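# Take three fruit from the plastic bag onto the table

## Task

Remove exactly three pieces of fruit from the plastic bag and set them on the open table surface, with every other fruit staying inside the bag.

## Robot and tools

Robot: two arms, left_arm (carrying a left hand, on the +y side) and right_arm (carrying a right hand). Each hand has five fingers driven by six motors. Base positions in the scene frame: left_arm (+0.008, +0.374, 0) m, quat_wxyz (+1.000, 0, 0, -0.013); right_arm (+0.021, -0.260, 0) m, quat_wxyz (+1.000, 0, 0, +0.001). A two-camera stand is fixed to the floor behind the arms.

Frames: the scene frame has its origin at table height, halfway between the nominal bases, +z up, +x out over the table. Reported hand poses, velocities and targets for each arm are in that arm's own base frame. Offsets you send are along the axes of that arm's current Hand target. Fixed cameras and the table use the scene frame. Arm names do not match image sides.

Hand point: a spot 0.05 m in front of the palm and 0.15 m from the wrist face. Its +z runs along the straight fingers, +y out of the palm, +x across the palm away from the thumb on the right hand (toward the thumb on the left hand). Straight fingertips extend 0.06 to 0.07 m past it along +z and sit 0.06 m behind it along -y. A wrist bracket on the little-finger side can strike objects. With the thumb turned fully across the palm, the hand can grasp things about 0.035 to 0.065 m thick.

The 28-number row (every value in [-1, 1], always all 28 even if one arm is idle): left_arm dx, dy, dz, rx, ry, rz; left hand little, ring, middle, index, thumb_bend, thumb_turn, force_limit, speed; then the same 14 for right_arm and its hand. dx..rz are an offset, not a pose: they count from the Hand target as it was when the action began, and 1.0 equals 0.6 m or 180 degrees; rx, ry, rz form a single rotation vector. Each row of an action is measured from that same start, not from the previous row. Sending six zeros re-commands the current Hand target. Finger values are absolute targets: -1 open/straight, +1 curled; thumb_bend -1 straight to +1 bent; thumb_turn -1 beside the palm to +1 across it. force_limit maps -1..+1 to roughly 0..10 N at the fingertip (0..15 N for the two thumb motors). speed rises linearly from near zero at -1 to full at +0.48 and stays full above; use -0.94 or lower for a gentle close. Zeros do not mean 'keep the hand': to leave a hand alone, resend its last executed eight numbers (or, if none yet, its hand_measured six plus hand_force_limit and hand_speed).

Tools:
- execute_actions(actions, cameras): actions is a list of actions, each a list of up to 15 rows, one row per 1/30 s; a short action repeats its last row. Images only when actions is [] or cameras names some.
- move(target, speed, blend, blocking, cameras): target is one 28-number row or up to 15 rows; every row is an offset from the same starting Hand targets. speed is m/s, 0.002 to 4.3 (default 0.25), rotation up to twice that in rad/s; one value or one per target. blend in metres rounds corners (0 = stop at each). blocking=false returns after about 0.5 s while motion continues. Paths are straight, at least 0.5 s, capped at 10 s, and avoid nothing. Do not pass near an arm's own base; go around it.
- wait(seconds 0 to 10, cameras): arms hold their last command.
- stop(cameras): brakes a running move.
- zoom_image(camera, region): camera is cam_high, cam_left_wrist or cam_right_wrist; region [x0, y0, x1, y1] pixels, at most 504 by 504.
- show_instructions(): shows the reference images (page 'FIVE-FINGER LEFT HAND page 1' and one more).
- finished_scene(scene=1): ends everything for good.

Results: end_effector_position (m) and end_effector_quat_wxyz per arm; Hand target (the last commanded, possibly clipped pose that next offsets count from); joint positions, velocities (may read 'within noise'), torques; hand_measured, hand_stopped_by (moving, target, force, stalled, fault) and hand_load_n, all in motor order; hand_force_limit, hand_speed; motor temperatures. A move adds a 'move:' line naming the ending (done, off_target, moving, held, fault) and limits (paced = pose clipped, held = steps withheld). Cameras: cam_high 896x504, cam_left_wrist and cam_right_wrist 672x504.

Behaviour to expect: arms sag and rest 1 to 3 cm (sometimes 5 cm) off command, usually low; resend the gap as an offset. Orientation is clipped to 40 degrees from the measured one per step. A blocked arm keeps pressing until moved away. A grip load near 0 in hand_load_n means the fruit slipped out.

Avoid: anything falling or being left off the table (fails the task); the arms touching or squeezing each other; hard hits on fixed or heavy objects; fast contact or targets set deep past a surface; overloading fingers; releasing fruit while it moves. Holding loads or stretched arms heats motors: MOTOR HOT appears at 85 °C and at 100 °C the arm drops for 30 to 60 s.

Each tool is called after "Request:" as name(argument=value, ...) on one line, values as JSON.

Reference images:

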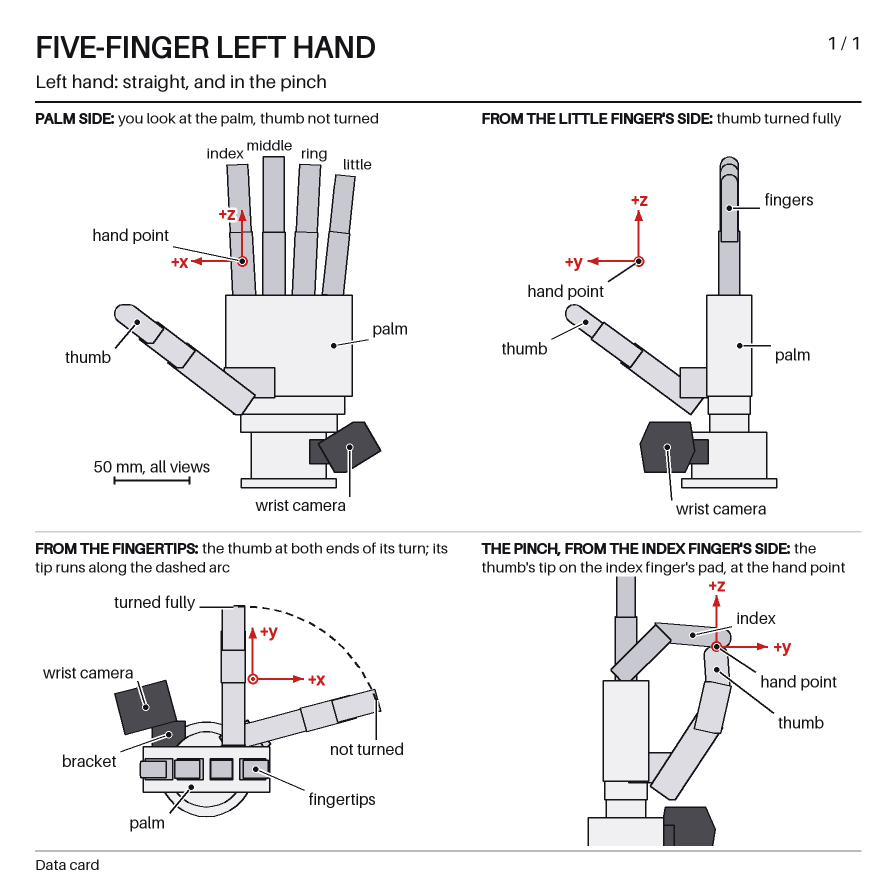

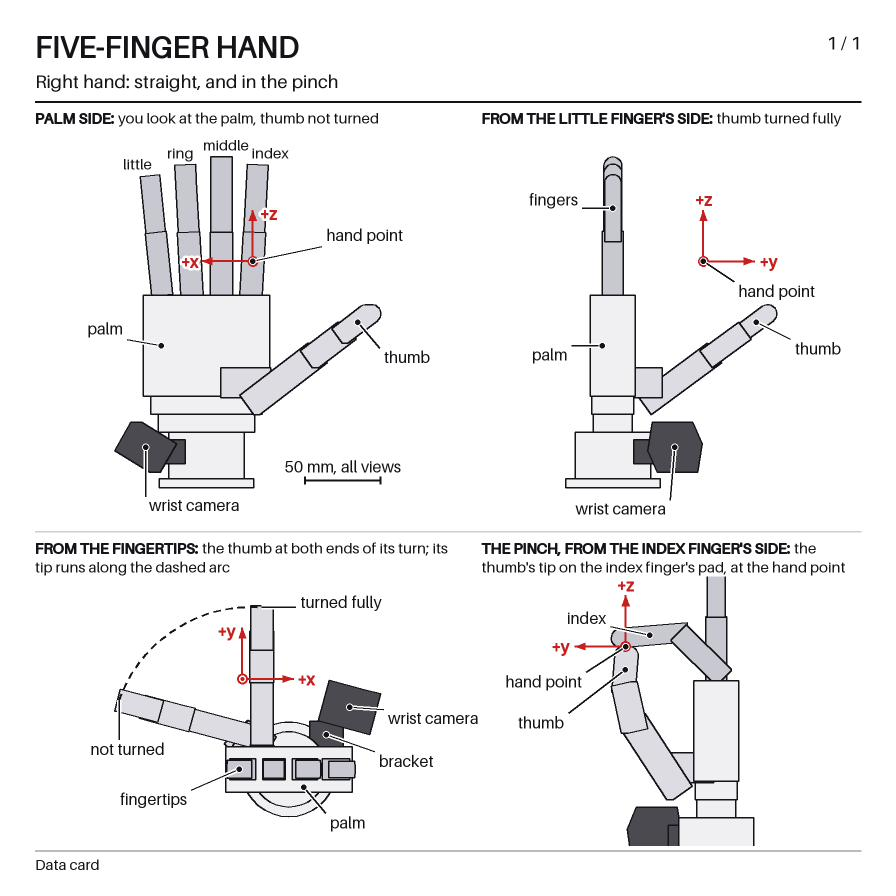

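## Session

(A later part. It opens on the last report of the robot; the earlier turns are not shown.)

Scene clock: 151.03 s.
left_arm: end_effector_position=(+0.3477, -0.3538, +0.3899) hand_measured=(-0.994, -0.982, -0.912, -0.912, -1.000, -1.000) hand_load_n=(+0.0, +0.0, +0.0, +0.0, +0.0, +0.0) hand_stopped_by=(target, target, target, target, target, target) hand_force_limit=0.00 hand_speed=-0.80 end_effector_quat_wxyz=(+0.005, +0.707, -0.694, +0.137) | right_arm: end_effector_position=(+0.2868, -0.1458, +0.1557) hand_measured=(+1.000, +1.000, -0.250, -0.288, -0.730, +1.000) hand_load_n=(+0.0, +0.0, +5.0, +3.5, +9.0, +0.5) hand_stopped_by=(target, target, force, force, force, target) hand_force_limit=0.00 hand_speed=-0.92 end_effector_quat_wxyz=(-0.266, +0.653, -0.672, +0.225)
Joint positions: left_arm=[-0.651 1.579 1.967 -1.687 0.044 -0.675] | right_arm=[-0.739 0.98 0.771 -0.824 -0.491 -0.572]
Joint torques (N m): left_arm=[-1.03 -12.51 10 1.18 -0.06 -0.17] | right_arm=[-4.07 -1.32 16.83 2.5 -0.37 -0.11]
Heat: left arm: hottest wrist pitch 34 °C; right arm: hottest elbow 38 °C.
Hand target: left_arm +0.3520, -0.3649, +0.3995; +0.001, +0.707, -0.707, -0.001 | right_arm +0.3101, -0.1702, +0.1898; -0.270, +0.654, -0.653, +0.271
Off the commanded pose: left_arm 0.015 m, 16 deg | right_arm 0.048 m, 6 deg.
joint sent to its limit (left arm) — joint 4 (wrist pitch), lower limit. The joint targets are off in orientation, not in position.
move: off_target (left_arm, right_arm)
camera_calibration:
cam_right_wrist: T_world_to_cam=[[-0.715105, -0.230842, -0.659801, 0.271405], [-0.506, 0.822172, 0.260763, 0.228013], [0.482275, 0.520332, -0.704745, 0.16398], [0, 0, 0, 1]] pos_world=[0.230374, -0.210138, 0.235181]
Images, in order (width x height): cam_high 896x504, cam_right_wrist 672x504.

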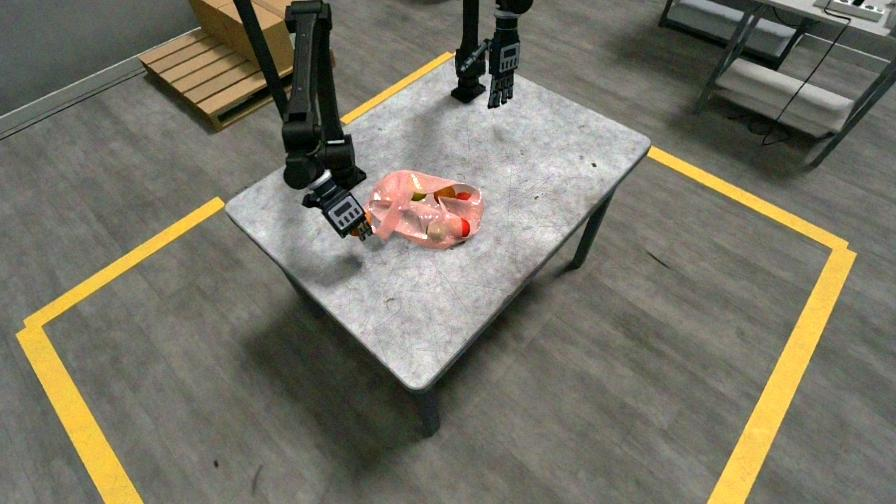

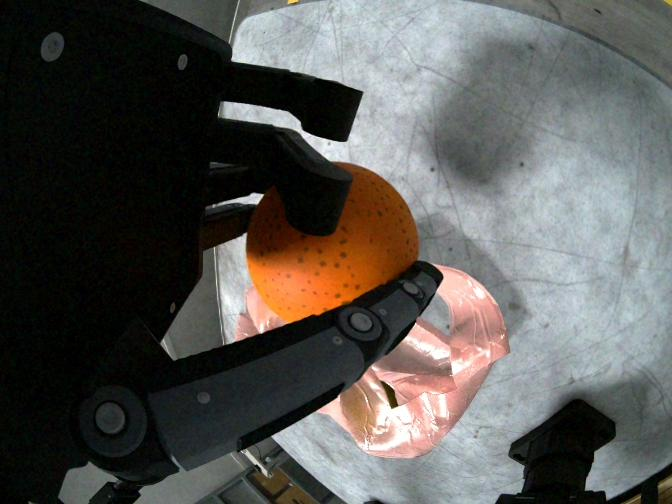

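Request:
move(target=[[0,0,0,0,0,0,-1,-1,-1,-1,-1,-1,0,-0.8,0.0083,0.159,0.1355,0,0,0,1,1,0.1,0.1,-0.2,1,0,-0.92]], speed=[0.1], cameras=["cam_right_wrist"])

Scene clock: 153.50 s.
left_arm: end_effector_position=(+0.3477, -0.3538, +0.3899) hand_measured=(-0.994, -0.982, -0.912, -0.912, -1.000, -1.000) hand_load_n=(+0.5, +0.0, +0.0, +0.0, +0.0, +0.0) hand_stopped_by=(target, target, target, target, target, target) hand_force_limit=0.00 hand_speed=-0.80 end_effector_quat_wxyz=(+0.005, +0.707, -0.694, +0.137) | right_arm: end_effector_position=(+0.2990, -0.1695, +0.0661) hand_measured=(+1.000, +1.000, -0.250, -0.288, -0.730, +1.000) hand_load_n=(+0.0, +0.0, +5.0, +3.5, +8.5, +0.5) hand_stopped_by=(target, target, force, force, force, target) hand_force_limit=0.00 hand_speed=-0.92 end_effector_quat_wxyz=(-0.269, +0.652, -0.659, +0.260)
Joint positions: left_arm=[-0.651 1.579 1.967 -1.687 0.044 -0.675] | right_arm=[-0.773 1.121 0.592 -0.442 -0.513 -0.6]
Joint torques (N m): left_arm=[-1.2 -12.34 10.03 1.21 -0.06 -0.19] | right_arm=[-3.9 -2.43 8.61 2.5 -0.45 -0.09]
Heat: left arm: hottest elbow 34 °C; right arm: hottest elbow 38 °C.
Hand target: left_arm +0.3520, -0.3649, +0.3995; +0.001, +0.707, -0.707, -0.001 | right_arm +0.3001, -0.1754, +0.0649; -0.270, +0.654, -0.653, +0.271
Off the commanded pose: left_arm 0.015 m, 16 deg | right_arm 0.006 m, 1 deg.
joint sent to its limit (left arm) — joint 4 (wrist pitch), lower limit. The joint targets are off in orientation, not in position.
move: off_target (left_arm)
camera_calibration:
cam_right_wrist: T_world_to_cam=[[-0.676455, -0.261486, -0.688501, 0.200685], [-0.517188, 0.834216, 0.191312, 0.286988], [0.524333, 0.485498, -0.699547, 0.0884521], [0, 0, 0, 1]] pos_world=[0.237803, -0.229878, 0.145143]
Images, in order (width x height): cam_right_wrist 672x504.

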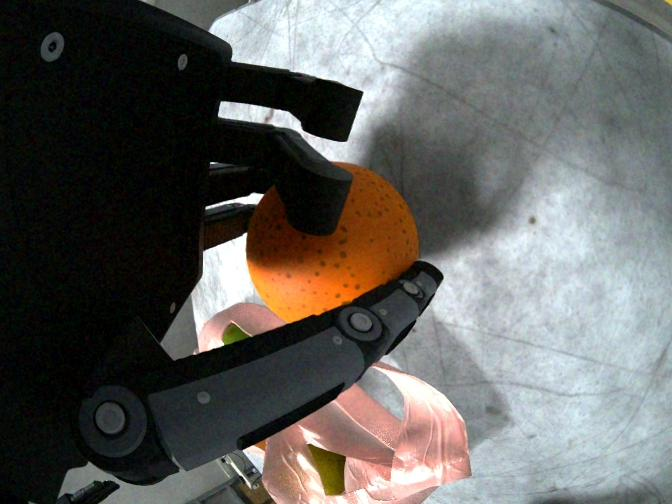

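Request:
move(target=[[0,0,0,0,0,0,-1,-1,-1,-1,-1,-1,0,-0.8,0,0.0236,0.0236,0,0,0,1,1,0.1,0.1,-0.2,1,0,-0.92]], speed=[0.03], cameras=["cam_right_wrist"])

Scene clock: 155.17 s.
left_arm: end_effector_position=(+0.3477, -0.3538, +0.3899) hand_measured=(-0.994, -0.982, -0.912, -0.912, -1.000, -1.000) hand_load_n=(+0.0, +0.0, +0.0, +0.0, +0.0, +0.0) hand_stopped_by=(target, target, target, target, target, target) hand_force_limit=0.00 hand_speed=-0.80 end_effector_quat_wxyz=(+0.005, +0.707, -0.694, +0.137) | right_arm: end_effector_position=(+0.2994, -0.1700, +0.0467) hand_measured=(+1.000, +1.000, -0.250, -0.288, -0.730, +1.000) hand_load_n=(+0.0, +0.5, +5.5, +3.5, +9.0, +0.5) hand_stopped_by=(target, target, force, force, force, target) hand_force_limit=0.00 hand_speed=-0.92 end_effector_quat_wxyz=(-0.269, +0.652, -0.659, +0.261)
Joint positions: left_arm=[-0.651 1.579 1.967 -1.687 0.044 -0.675] | right_arm=[-0.773 1.162 0.561 -0.369 -0.513 -0.6]
Joint torques (N m): left_arm=[-1.08 -12.4 9.99 1.24 -0.06 -0.18] | right_arm=[-4.78 -2.32 8.27 2.36 -0.39 -0.19]
Heat: left arm: hottest elbow 34 °C; right arm: hottest elbow 38 °C.
Hand target: left_arm +0.3520, -0.3649, +0.3995; +0.001, +0.707, -0.707, -0.001 | right_arm +0.3001, -0.1754, +0.0449; -0.270, +0.654, -0.653, +0.271
Off the commanded pose: left_arm 0.015 m, 16 deg | right_arm 0.006 m, 1 deg.
joint sent to its limit (left arm) — joint 4 (wrist pitch), lower limit. The joint targets are off in orientation, not in position.
move: off_target (left_arm)
camera_calibration:
cam_right_wrist: T_world_to_cam=[[-0.675871, -0.262042, -0.688863, 0.18734], [-0.517378, 0.834344, 0.190238, 0.29143], [0.524898, 0.484979, -0.699484, 0.0746728], [0, 0, 0, 1]] pos_world=[0.238202, -0.230277, 0.125843]
Images, in order (width x height): cam_right_wrist 672x504.

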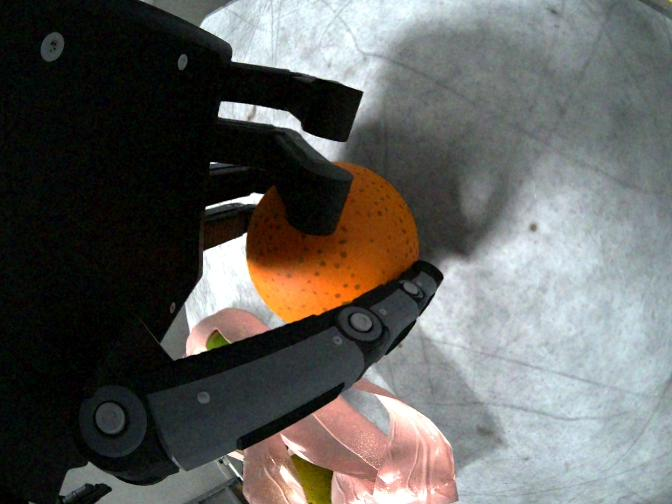

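Request:
move(target=[[0,0,0,0,0,0,-1,-1,-1,-1,-1,-1,0,-0.8,0,0.0035,0.0035,0,0,0,1,1,0.1,0.1,-0.2,1,0,-0.92],[0,0,0,0,0,0,-1,-1,-1,-1,-1,-1,0,-0.8,0,0.0035,0.0035,0,0,0,1,1,-0.45,-0.45,-0.9,1,0,-0.9]], speed=[0.02,0.02], cameras=["cam_right_wrist"])

Scene clock: 158.23 s.
left_arm: end_effector_position=(+0.3477, -0.3538, +0.3899) hand_measured=(-0.994, -0.982, -0.912, -0.912, -1.000, -1.000) hand_load_n=(+0.0, +0.0, +0.0, +0.0, +0.0, +0.0) hand_stopped_by=(target, target, target, target, target, target) hand_force_limit=0.00 hand_speed=-0.80 end_effector_quat_wxyz=(+0.005, +0.707, -0.694, +0.137) | right_arm: end_effector_position=(+0.3013, -0.1715, +0.0459) hand_measured=(+1.000, +1.000, -0.450, -0.450, -0.900, +1.000) hand_load_n=(+0.0, +0.0, +0.0, +0.0, +0.0, +0.0) hand_stopped_by=(target, target, target, target, target, target) hand_force_limit=0.00 hand_speed=-0.90 end_effector_quat_wxyz=(-0.270, +0.652, -0.658, +0.263)
Joint positions: left_arm=[-0.651 1.579 1.967 -1.687 0.044 -0.675] | right_arm=[-0.773 1.168 0.561 -0.356 -0.514 -0.6]
Joint torques (N m): left_arm=[-1.26 -12.28 10.02 1.22 -0.07 -0.18] | right_arm=[-4.78 -2.9 7.57 2.5 -0.46 -0.12]
Heat: left arm: hottest elbow 34 °C; right arm: hottest elbow 38 °C.
Hand target: left_arm +0.3520, -0.3649, +0.3995; +0.001, +0.707, -0.707, -0.001 | right_arm +0.3001, -0.1754, +0.0419; -0.270, +0.654, -0.653, +0.271
Off the commanded pose: left_arm 0.015 m, 16 deg | right_arm 0.006 m, 1 deg.
joint sent to its limit (left arm) — joint 4 (wrist pitch), lower limit. The joint targets are off in orientation, not in position.
move: off_target (left_arm)
camera_calibration:
cam_right_wrist: T_world_to_cam=[[-0.672023, -0.26495, -0.69151, 0.186122], [-0.519056, 0.834552, 0.184673, 0.294605], [0.528172, 0.483037, -0.698362, 0.0725098], [0, 0, 0, 1]] pos_world=[0.239697, -0.231575, 0.124938]
Images, in order (width x height): cam_right_wrist 672x504.

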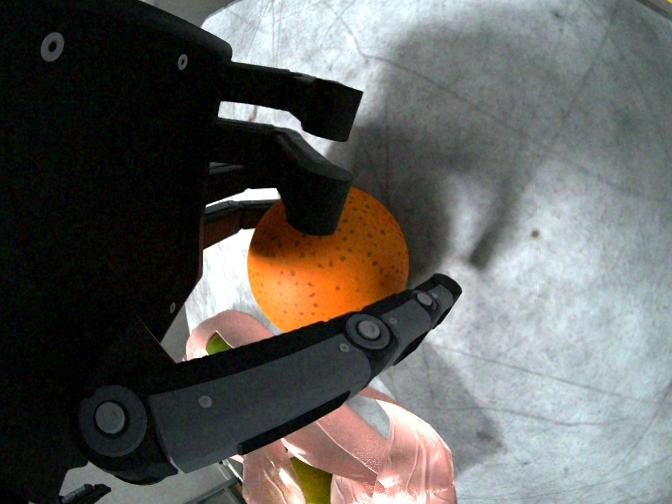

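Request:
move(target=[[0,0,0,0,0,0,-1,-1,-1,-1,-1,-1,0,-0.8,0,0,0,0,0,0,1,1,-1,-1,-1,1,0,-0.4],[0,0,0,0,0,0,-1,-1,-1,-1,-1,-1,0,-0.8,0,-0.0766,-0.0412,0,0,0,1,1,-1,-1,-1,1,0,-0.4],[0,0,0,0,0,0,-1,-1,-1,-1,-1,-1,0,-0.8,0,-0.2357,-0.2357,0,0,0,1,1,-1,-1,-1,1,0,-0.4]], speed=[0.05,0.05,0.15], cameras=["cam_right_wrist","cam_high"])

Scene clock: 163.10 s.
left_arm: end_effector_position=(+0.3477, -0.3538, +0.3899) hand_measured=(-0.994, -0.982, -0.912, -0.912, -1.000, -1.000) hand_load_n=(+0.0, +0.0, +0.0, +0.0, +0.0, +0.0) hand_stopped_by=(target, target, target, target, target, target) hand_force_limit=0.00 hand_speed=-0.80 end_effector_quat_wxyz=(+0.005, +0.707, -0.694, +0.137) | right_arm: end_effector_position=(+0.2888, -0.1589, +0.2074) hand_measured=(+1.000, +1.000, -1.000, -1.000, -1.000, +1.000) hand_load_n=(+0.0, +0.0, -0.5, +0.0, +0.0, +0.0) hand_stopped_by=(target, target, target, target, target, target) hand_force_limit=0.00 hand_speed=-0.40 end_effector_quat_wxyz=(-0.269, +0.651, -0.669, +0.236)
Joint positions: left_arm=[-0.651 1.579 1.967 -1.687 0.044 -0.675] | right_arm=[-0.771 0.974 0.9 -0.948 -0.511 -0.597]
Joint torques (N m): left_arm=[-1.08 -12.34 10.02 1.2 -0.05 -0.18] | right_arm=[-3.72 -2.32 16.94 1.24 -0.49 -0.12]
Heat: left arm: hottest elbow 34 °C; right arm: hottest elbow 38 °C.
Hand target: left_arm +0.3520, -0.3649, +0.3995; +0.001, +0.707, -0.707, -0.001 | right_arm +0.3002, -0.1751, +0.2419; -0.270, +0.654, -0.653, +0.271
Off the commanded pose: left_arm 0.015 m, 16 deg | right_arm 0.040 m, 4 deg.
joint sent to its limit (left arm) — joint 4 (wrist pitch), lower limit. The joint targets are off in orientation, not in position.
move: off_target (left_arm, right_arm)
camera_calibration:
cam_right_wrist: T_world_to_cam=[[-0.702316, -0.235635, -0.671735, 0.302068], [-0.508075, 0.826864, 0.241153, 0.23169], [0.49861, 0.510658, -0.70044, 0.199192], [0, 0, 0, 1]] pos_world=[0.230544, -0.222118, 0.286559]
Images, in order (width x height): cam_high 896x504, cam_right_wrist 672x504.

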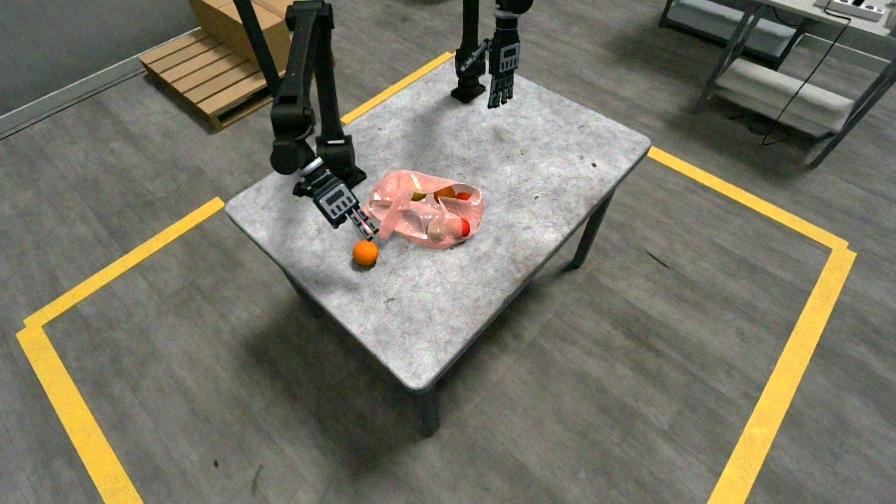

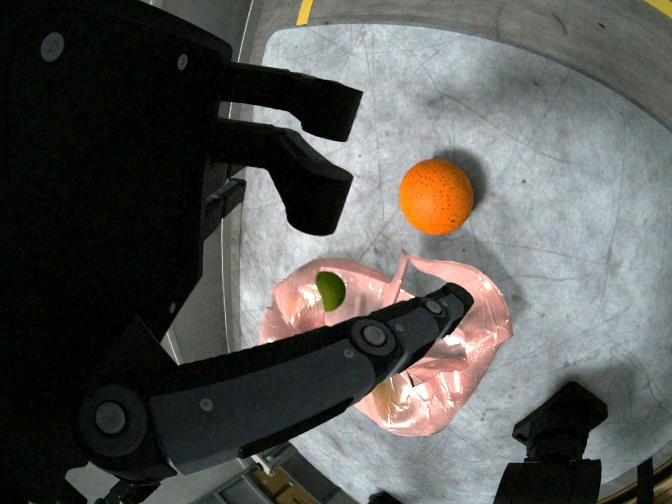

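Request:
zoom_image(camera="cam_high", region=[350, 155, 500, 265])

Request:
zoom_image(camera="cam_right_wrist", region=[240, 230, 540, 460])

Scaled by 3.360.

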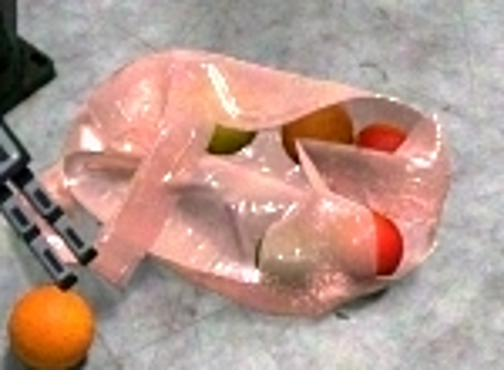

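Scaled by 1.680 from the camera's 672x504 image, which has a finer 960x720 frame.

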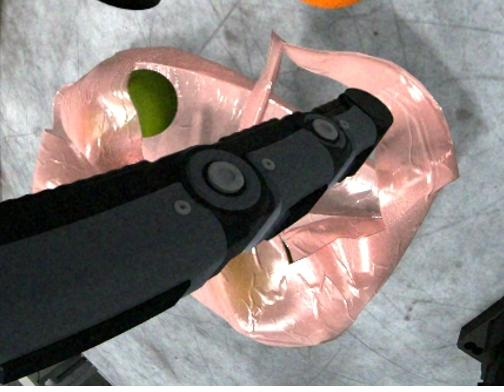

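Request:
move(target=[[0,0,0,0,0,0,-1,-1,-1,-1,-1,-1,0,-0.8,-0.2917,-0.0801,-0.1037,0,0,0,1,1,-0.4,-0.4,-0.8,1,0,-0.4]], speed=[0.2], cameras=["cam_right_wrist","cam_high","cam_left_wrist"])

Scene clock: 165.83 s.
left_arm: end_effector_position=(+0.3477, -0.3538, +0.3899) hand_measured=(-0.994, -0.982, -0.912, -0.912, -1.000, -1.000) hand_load_n=(+0.0, +0.0, +0.0, +0.0, -0.5, +0.0) hand_stopped_by=(target, target, target, target, target, target) hand_force_limit=0.00 hand_speed=-0.80 end_effector_quat_wxyz=(+0.005, +0.707, -0.694, +0.137) | right_arm: end_effector_position=(+0.2791, -0.0026, +0.2836) hand_measured=(+1.000, +1.000, -0.400, -0.400, -0.800, +1.000) hand_load_n=(+0.0, +0.0, +0.0, +0.0, +0.0, +0.0) hand_stopped_by=(target, target, target, target, target, target) hand_force_limit=0.00 hand_speed=-0.40 end_effector_quat_wxyz=(-0.250, +0.660, -0.663, +0.251)
Joint positions: left_arm=[-0.651 1.579 1.967 -1.687 0.044 -0.675] | right_arm=[-0.166 0.712 0.964 -1.105 -0.108 -0.121]
Joint torques (N m): left_arm=[-1.08 -12.28 10.03 1.24 -0.07 -0.18] | right_arm=[-2.67 1.03 17.39 1.4 0.1 0.15]
Heat: left arm: hottest elbow 34 °C; right arm: hottest elbow 39 °C.
Hand target: left_arm +0.3520, -0.3649, +0.3995; +0.001, +0.707, -0.707, -0.001 | right_arm +0.2902, +0.0001, +0.3196; -0.270, +0.654, -0.653, +0.271
Off the commanded pose: left_arm 0.015 m, 16 deg | right_arm 0.038 m, 3 deg.
joint sent to its limit (left arm) — joint 4 (wrist pitch), lower limit. The joint targets are off in orientation, not in position.
move: off_target (left_arm, right_arm)
camera_calibration:
cam_left_wrist: T_world_to_cam=[[0.95708, -0.214467, 0.194942, -0.484062], [-0.289673, -0.729649, 0.619437, -0.399073], [0.00939065, -0.64932, -0.760457, 0.173839], [0, 0, 0, 1]] pos_world=[0.346053, -0.282121, 0.473762]
cam_right_wrist: T_world_to_cam=[[-0.705148, -0.272185, -0.654737, 0.379055], [-0.509616, 0.836577, 0.201075, 0.090986], [0.493009, 0.475452, -0.72862, 0.187018], [0, 0, 0, 1]] pos_world=[0.221456, -0.061862, 0.366152]

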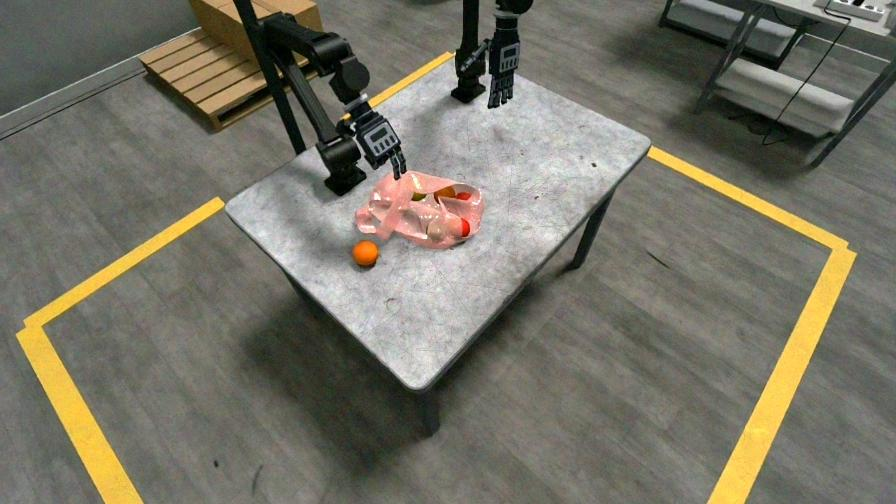

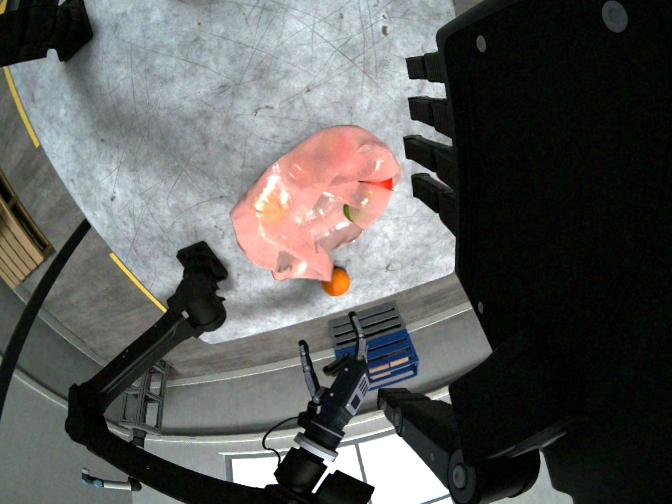

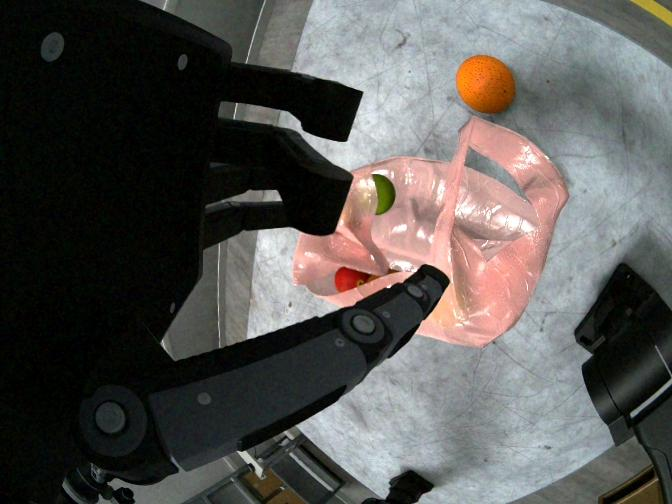

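Request:
zoom_image(camera="cam_right_wrist", region=[270, 100, 590, 360])

Request:
zoom_image(camera="cam_left_wrist", region=[210, 110, 430, 310])

Request:
zoom_image(camera="cam_high", region=[350, 155, 500, 265])

Scaled by 1.575 from the camera's 672x504 image, which has a finer 960x720 frame.

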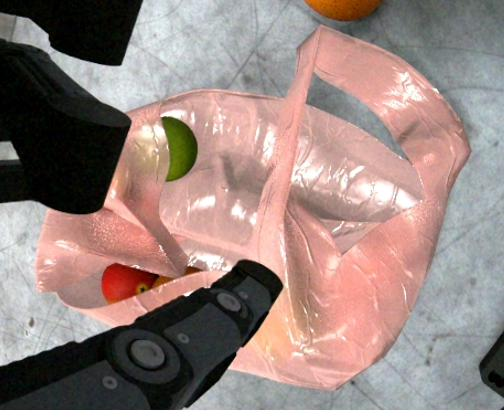

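Scaled by 2.291 from the camera's 672x504 image, which has a finer 960x720 frame.

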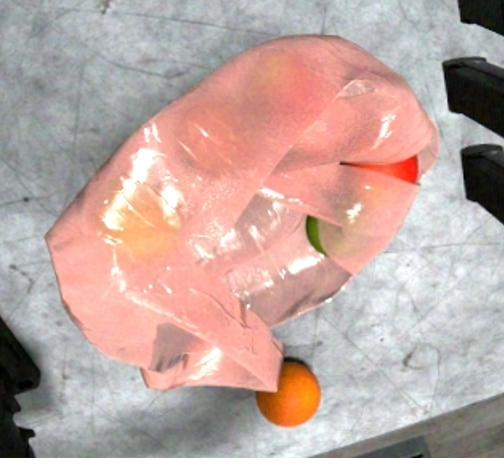

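Scaled by 3.360.

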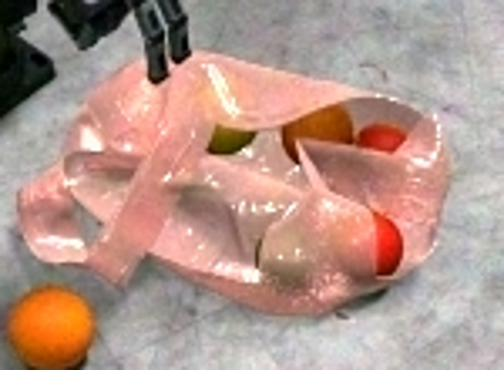

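Request:
move(target=[0,0,0,0,0,0,-1,-1,-1,-1,-1,-1,0,-0.8,0,0,0,0,0,0,1,1,-1,-1,-1,-1,0,0.2], cameras=["cam_right_wrist"])

Scene clock: 170.67 s.
left_arm: end_effector_position=(+0.3477, -0.3538, +0.3899) hand_measured=(-0.994, -0.982, -0.912, -0.912, -1.000, -1.000) hand_load_n=(+0.0, +0.0, +0.0, +0.0, +0.0, +0.0) hand_stopped_by=(target, target, target, target, target, target) hand_force_limit=0.00 hand_speed=-0.80 end_effector_quat_wxyz=(+0.005, +0.707, -0.694, +0.137) | right_arm: end_effector_position=(+0.2786, -0.0031, +0.2832) hand_measured=(+1.000, +1.000, -1.000, -1.000, -1.000, -1.000) hand_load_n=(+0.0, +0.0, +0.0, +0.0, +0.0, +0.0) hand_stopped_by=(target, target, target, target, target, target) hand_force_limit=0.00 hand_speed=0.20 end_effector_quat_wxyz=(-0.249, +0.662, -0.661, +0.251)
Joint positions: left_arm=[-0.651 1.579 1.967 -1.687 0.044 -0.675] | right_arm=[-0.166 0.712 0.964 -1.106 -0.106 -0.127]
Joint torques (N m): left_arm=[-1.2 -12.34 10.02 1.21 -0.05 -0.17] | right_arm=[-1.08 1.85 17.42 1.4 0.02 0.12]
Heat: left arm: hottest elbow 34 °C; right arm: hottest elbow 39 °C.
Hand target: left_arm +0.3520, -0.3649, +0.3995; +0.001, +0.707, -0.707, -0.001 | right_arm +0.2902, +0.0001, +0.3196; -0.270, +0.654, -0.653, +0.271
Off the commanded pose: left_arm 0.015 m, 16 deg | right_arm 0.038 m, 4 deg.
joint sent to its limit (left arm) — joint 4 (wrist pitch), lower limit. The joint targets are off in orientation, not in position.
move: off_target (left_arm, right_arm)
camera_calibration:
cam_right_wrist: T_world_to_cam=[[-0.705183, -0.278227, -0.652156, 0.377602], [-0.512592, 0.835536, 0.197809, 0.0929792], [0.489864, 0.473781, -0.731823, 0.18898], [0, 0, 0, 1]] pos_world=[0.221364, -0.0621635, 0.366163]
Images, in order (width x height): cam_right_wrist 672x504.

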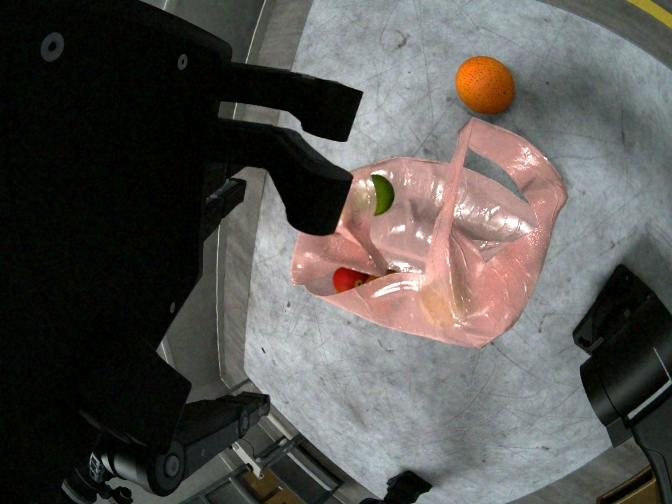

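Request:
zoom_image(camera="cam_right_wrist", region=[280, 110, 580, 360])

Scaled by 1.680 from the camera's 672x504 image, which has a finer 960x720 frame.

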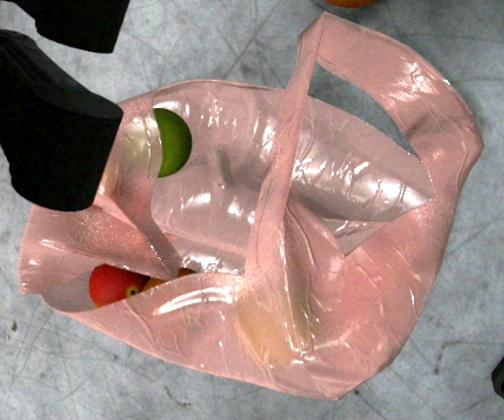

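Request:
move(target=[[0,0,0,0,0,0,-1,-1,-1,-1,-1,-1,0,-0.8,0,0,0,0,0,0,1,1,-0.8,-0.8,-0.9,1,0,0.2],[0,0,0,0,0,0,-1,-1,-1,-1,-1,-1,0,-0.8,-0.12,0.1497,0.2745,0,0,0,1,1,-0.8,-0.8,-0.9,1,0,0.2],[0,0,0,0,0,0,-1,-1,-1,-1,-1,-1,0,-0.8,-0.12,0.1497,0.2745,0,0,0,1,1,0.1,0.1,0.05,1,0,-0.4]], speed=[0.2,0.2,0.1], cameras=["cam_right_wrist","cam_high"])

Scene clock: 177.67 s.
left_arm: end_effector_position=(+0.3477, -0.3538, +0.3899) hand_measured=(-0.994, -0.982, -0.912, -0.912, -1.000, -1.000) hand_load_n=(+0.0, +0.0, +0.0, +0.0, +0.0, +0.0) hand_stopped_by=(target, target, target, target, target, target) hand_force_limit=0.00 hand_speed=-0.80 end_effector_quat_wxyz=(+0.005, +0.707, -0.694, +0.137) | right_arm: end_effector_position=(+0.3384, +0.0676, +0.1398) hand_measured=(+1.000, +1.000, +0.100, +0.100, +0.050, +1.000) hand_load_n=(+0.0, +0.0, +0.0, +0.0, +0.0, +0.5) hand_stopped_by=(target, target, target, target, target, target) hand_force_limit=0.00 hand_speed=-0.40 end_effector_quat_wxyz=(-0.263, +0.656, -0.655, +0.267)
Joint positions: left_arm=[-0.651 1.579 1.967 -1.687 0.044 -0.675] | right_arm=[0.154 0.861 0.631 -0.579 0.112 0.107]
Joint torques (N m): left_arm=[-1.32 -12.45 10.02 1.22 -0.06 -0.17] | right_arm=[-1.96 -0.38 9.96 2.4 0.13 0.11]
Heat: left arm: hottest elbow 35 °C; right arm: hottest elbow 39 °C.
Hand target: left_arm +0.3520, -0.3649, +0.3995; +0.001, +0.707, -0.707, -0.001 | right_arm +0.3430, +0.0718, +0.1393; -0.270, +0.654, -0.653, +0.271
Off the commanded pose: left_arm 0.015 m, 16 deg | right_arm 0.006 m, 1 deg.
joint sent to its limit (left arm) — joint 4 (wrist pitch), lower limit. The joint targets are off in orientation, not in position.
move: off_target (left_arm)
camera_calibration:
cam_right_wrist: T_world_to_cam=[[-0.674356, -0.279913, -0.683296, 0.339963], [-0.521511, 0.835654, 0.172361, 0.0994201], [0.522753, 0.472579, -0.709506, 0.00707025], [0, 0, 0, 1]] pos_world=[0.277409, 0.008738, 0.220176]
Images, in order (width x height): cam_high 896x504, cam_right_wrist 672x504.

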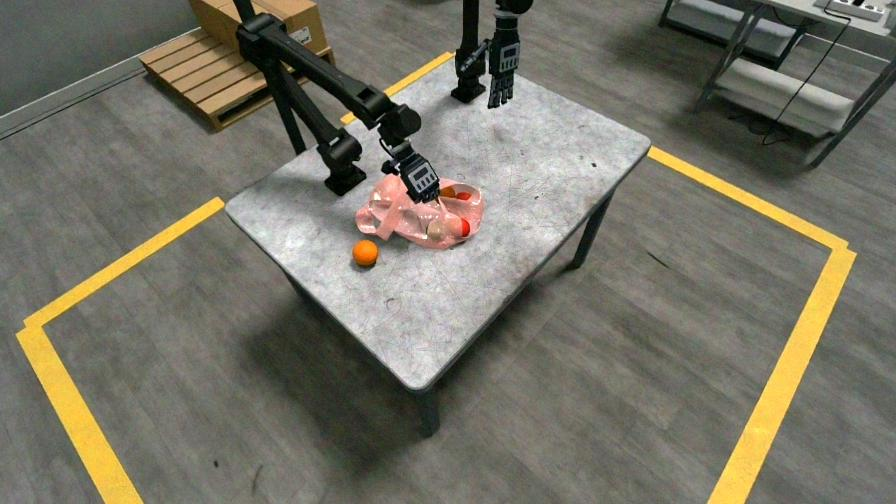

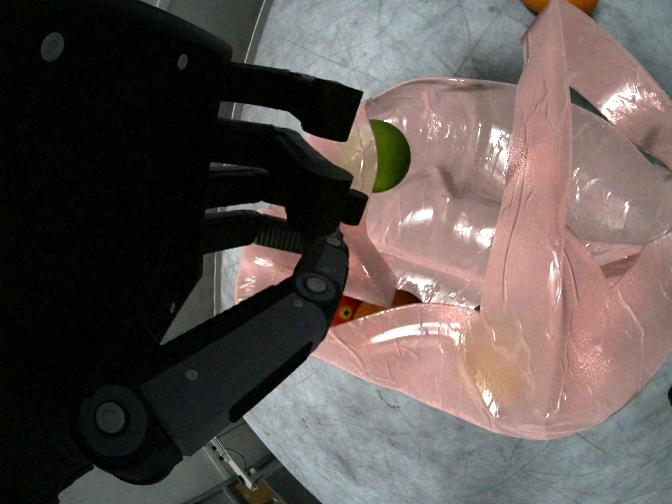

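Request:
move(target=[[0,0,0,0,0,0,-1,-1,-1,-1,-1,-1,0,-0.8,0.0417,0.0236,-0.0236,0,0,0,1,1,0.1,0.1,0.05,1,0,-0.4],[0,0,0,0,0,0,-1,-1,-1,-1,-1,-1,0,-0.8,0.0417,0.099,0.0518,0,0,0,1,1,0.1,0.1,0.05,1,0,-0.4]], speed=[0.08,0.06], cameras=["cam_right_wrist","cam_high"])

Scene clock: 181.47 s.
left_arm: end_effector_position=(+0.3477, -0.3538, +0.3899) hand_measured=(-0.994, -0.982, -0.912, -0.912, -1.000, -1.000) hand_load_n=(+0.0, +0.0, +0.0, +0.0, +0.0, +0.0) hand_stopped_by=(target, target, target, target, target, target) hand_force_limit=0.00 hand_speed=-0.80 end_effector_quat_wxyz=(+0.005, +0.707, -0.694, +0.137) | right_arm: end_effector_position=(+0.3188, +0.0514, +0.0772) hand_measured=(+1.000, +1.000, +0.100, +0.100, +0.050, +1.000) hand_load_n=(+0.0, +0.0, +0.5, +0.0, +0.0, +0.0) hand_stopped_by=(target, target, target, target, target, target) hand_force_limit=0.00 hand_speed=-0.40 end_effector_quat_wxyz=(-0.269, +0.654, -0.657, +0.262)
Joint positions: left_arm=[-0.651 1.579 1.967 -1.687 0.044 -0.675] | right_arm=[0.085 0.856 0.454 -0.401 0.052 0.067]
Joint torques (N m): left_arm=[-1.14 -12.22 10.03 1.22 -0.06 -0.18] | right_arm=[-4.54 0.85 9.35 2.63 -0.08 -0.13]
Heat: left arm: hottest elbow 35 °C; right arm: hottest elbow 39 °C.
Hand target: left_arm +0.3520, -0.3649, +0.3995; +0.001, +0.707, -0.707, -0.001 | right_arm +0.3230, +0.0466, +0.0755; -0.270, +0.654, -0.653, +0.271
Off the commanded pose: left_arm 0.015 m, 16 deg | right_arm 0.006 m, 1 deg.
joint sent to its limit (left arm) — joint 4 (wrist pitch), lower limit. The joint targets are off in orientation, not in position.
move: off_target (left_arm)
camera_calibration:
cam_right_wrist: T_world_to_cam=[[-0.673723, -0.269317, -0.688161, 0.279058], [-0.521915, 0.832674, 0.185092, 0.11289], [0.523165, 0.483862, -0.701553, -0.0208], [0, 0, 0, 1]] pos_world=[0.257809, -0.00878094, 0.156549]
Images, in order (width x height): cam_high 896x504, cam_right_wrist 672x504.

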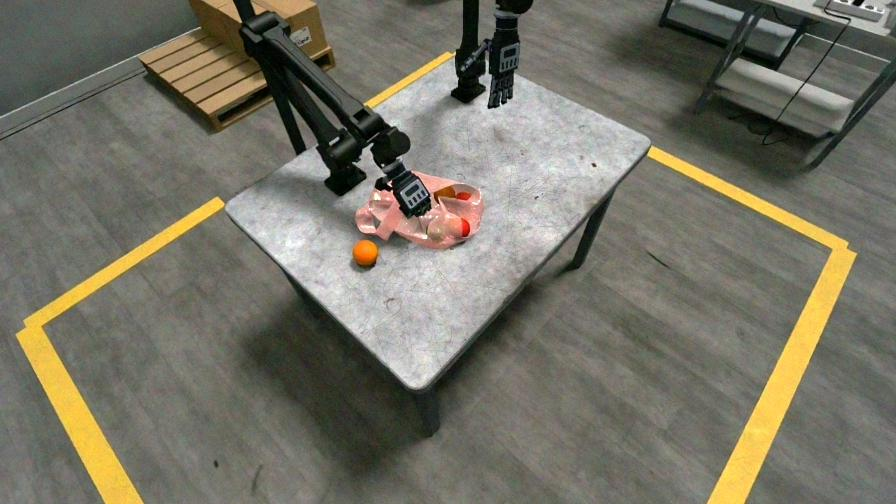

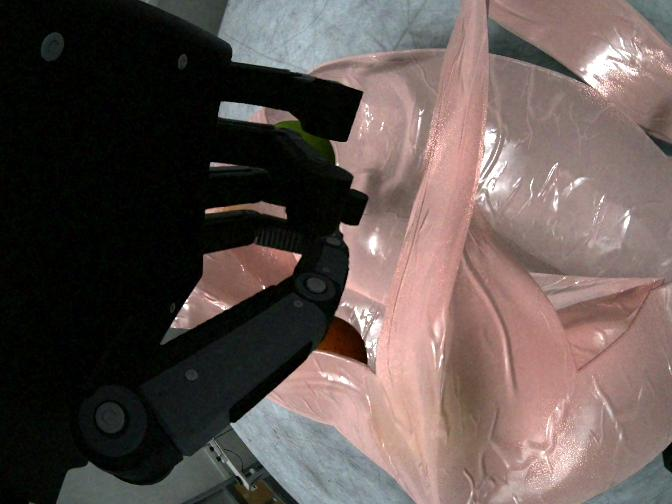

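Request:
zoom_image(camera="cam_right_wrist", region=[170, 80, 600, 504])

Request:
zoom_image(camera="cam_high", region=[350, 155, 500, 265])

Scaled by 1.172 from the camera's 672x504 image, which has a finer 960x720 frame.

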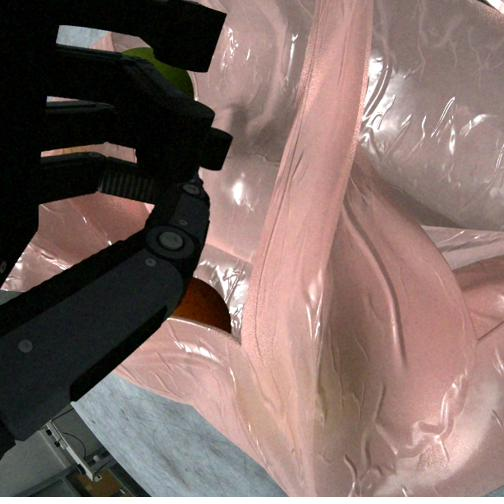

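Scaled by 3.360.

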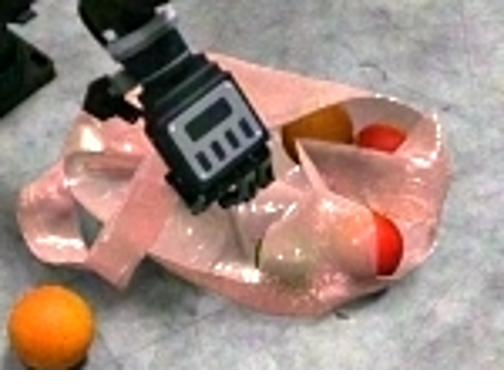

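Request:
move(target=[[0,0,0,0,0,0,-1,-1,-1,-1,-1,-1,0,-0.8,-0.0393,0.021,-0.0493,0,0,0,1,1,0.1,0.1,0.05,1,0,-0.4]], speed=[0.05], cameras=["cam_right_wrist"])

Scene clock: 183.83 s.
left_arm: end_effector_position=(+0.3477, -0.3538, +0.3899) hand_measured=(-0.994, -0.982, -0.912, -0.912, -1.000, -1.000) hand_load_n=(+0.0, +0.0, -0.5, +0.0, +0.0, +0.0) hand_stopped_by=(target, target, target, target, target, target) hand_force_limit=0.00 hand_speed=-0.80 end_effector_quat_wxyz=(+0.005, +0.707, -0.694, +0.137) | right_arm: end_effector_position=(+0.2969, +0.0680, +0.0893) hand_measured=(+1.000, +1.000, +0.100, +0.100, +0.050, +1.000) hand_load_n=(+0.0, +0.0, +0.0, +0.0, +0.0, +0.0) hand_stopped_by=(target, target, target, target, target, target) hand_force_limit=0.00 hand_speed=-0.40 end_effector_quat_wxyz=(-0.270, +0.654, -0.652, +0.272)
Joint positions: left_arm=[-0.651 1.579 1.967 -1.687 0.044 -0.675] | right_arm=[0.187 0.743 0.438 -0.487 0.135 0.13]
Joint torques (N m): left_arm=[-1.44 -12.28 10.04 1.21 -0.07 -0.17] | right_arm=[-2.26 0.85 9.68 1.52 0.19 0.09]
Heat: left arm: hottest elbow 35 °C; right arm: hottest elbow 39 °C.
Hand target: left_arm +0.3520, -0.3649, +0.3995; +0.001, +0.707, -0.707, -0.001 | right_arm +0.2931, +0.0703, +0.0875; -0.270, +0.654, -0.653, +0.271
Off the commanded pose: left_arm 0.015 m, 16 deg | right_arm 0.005 m, 0 deg.
joint sent to its limit (left arm) — joint 4 (wrist pitch), lower limit. The joint targets are off in orientation, not in position.
move: off_target (left_arm)
camera_calibration:
cam_right_wrist: T_world_to_cam=[[-0.66135, -0.278403, -0.696496, 0.274716], [-0.524991, 0.835014, 0.164728, 0.0879456], [0.535723, 0.474598, -0.698396, -0.0121958], [0, 0, 0, 1]] pos_world=[0.234388, 0.00883424, 0.168334]
Images, in order (width x height): cam_right_wrist 672x504.

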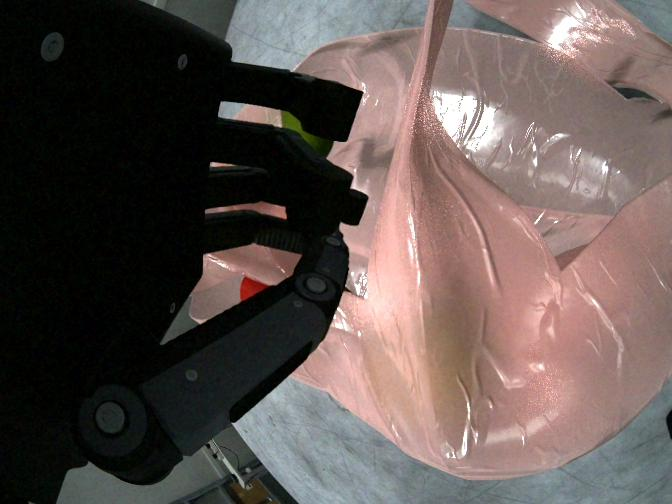

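Request:
move(target=[[0,0,0,0,0,0,-1,-1,-1,-1,-1,-1,0,-0.8,-0.0667,0.0507,-0.0601,0,0,0,1,1,0.1,0.1,0.05,1,0,-0.4]], speed=[0.05], cameras=["cam_right_wrist","cam_high"])

Scene clock: 186.33 s.
left_arm: end_effector_position=(+0.3477, -0.3538, +0.3899) hand_measured=(-0.994, -0.982, -0.912, -0.912, -1.000, -1.000) hand_load_n=(+0.0, +0.0, +0.0, +0.0, +0.0, +0.0) hand_stopped_by=(target, target, target, target, target, target) hand_force_limit=0.00 hand_speed=-0.80 end_effector_quat_wxyz=(+0.005, +0.707, -0.694, +0.137) | right_arm: end_effector_position=(+0.2495, +0.1095, +0.0938) hand_measured=(+1.000, +1.000, +0.100, +0.100, +0.050, +1.000) hand_load_n=(+0.0, +0.0, +0.0, +0.0, +0.0, +0.0) hand_stopped_by=(target, target, target, target, target, target) hand_force_limit=0.00 hand_speed=-0.40 end_effector_quat_wxyz=(-0.271, +0.653, -0.653, +0.271)
Joint positions: left_arm=[-0.651 1.579 1.967 -1.687 0.044 -0.675] | right_arm=[0.474 0.606 0.413 -0.649 0.329 0.347]
Joint torques (N m): left_arm=[-1.38 -12.28 9.99 1.25 -0.05 -0.17] | right_arm=[-1.49 1.61 10.06 1.36 0.25 0.12]
Heat: left arm: hottest elbow 35 °C; right arm: hottest elbow 39 °C.
Hand target: left_arm +0.3520, -0.3649, +0.3995; +0.001, +0.707, -0.707, -0.001 | right_arm +0.2461, +0.1102, +0.0915; -0.270, +0.654, -0.653, +0.271
Off the commanded pose: left_arm 0.015 m, 16 deg | right_arm 0.004 m, 0 deg.
joint sent to its limit (left arm) — joint 4 (wrist pitch), lower limit. The joint targets are off in orientation, not in position.
move: off_target (left_arm)
camera_calibration:
cam_right_wrist: T_world_to_cam=[[-0.66157, -0.276735, -0.696953, 0.258031], [-0.525209, 0.834378, 0.167243, 0.0275451], [0.53524, 0.476688, -0.697342, -0.00358155], [0, 0, 0, 1]] pos_world=[0.187089, 0.0501304, 0.172731]
Images, in order (width x height): cam_high 896x504, cam_right_wrist 672x504.

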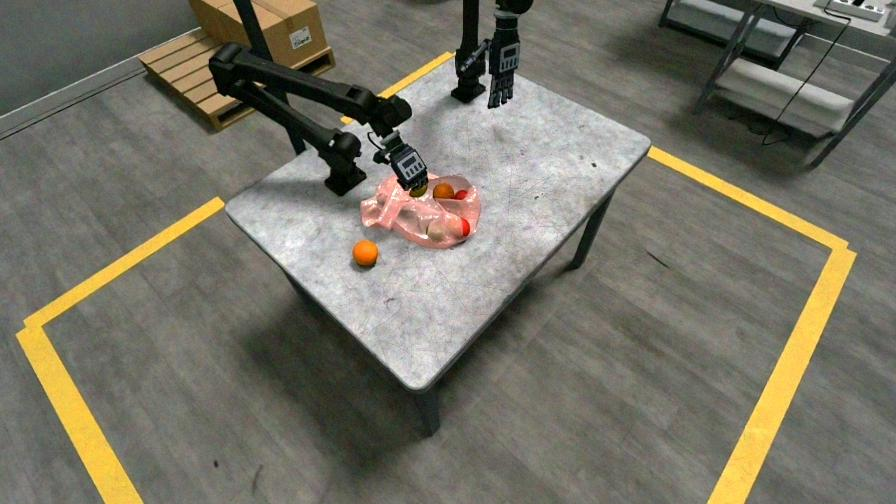

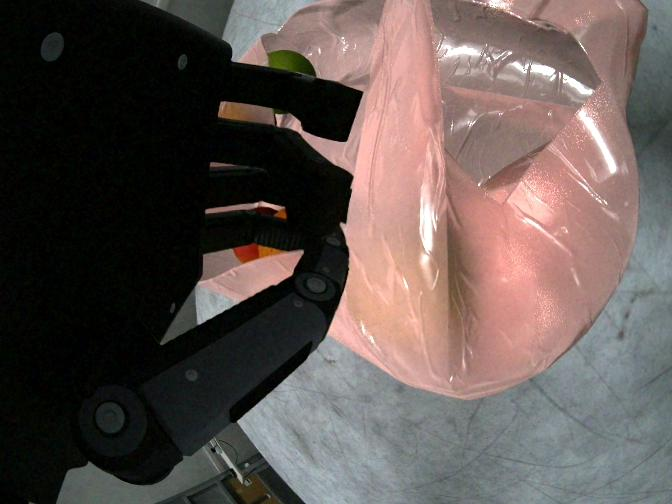

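Request:
zoom_image(camera="cam_high", region=[350, 145, 500, 255])

Request:
zoom_image(camera="cam_right_wrist", region=[200, 0, 650, 420])

Scaled by 3.360.

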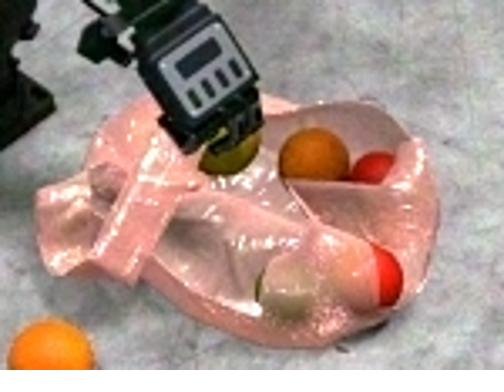

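Scaled by 1.120 from the camera's 672x504 image, which has a finer 960x720 frame.

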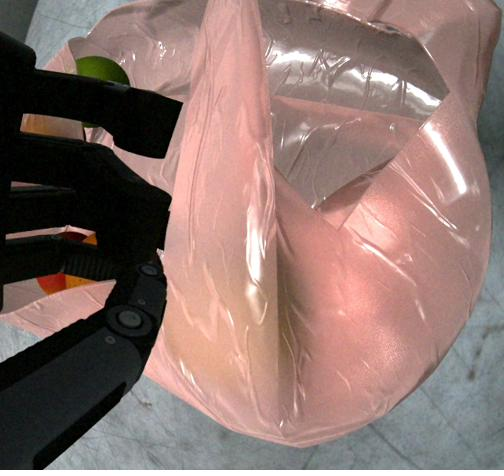

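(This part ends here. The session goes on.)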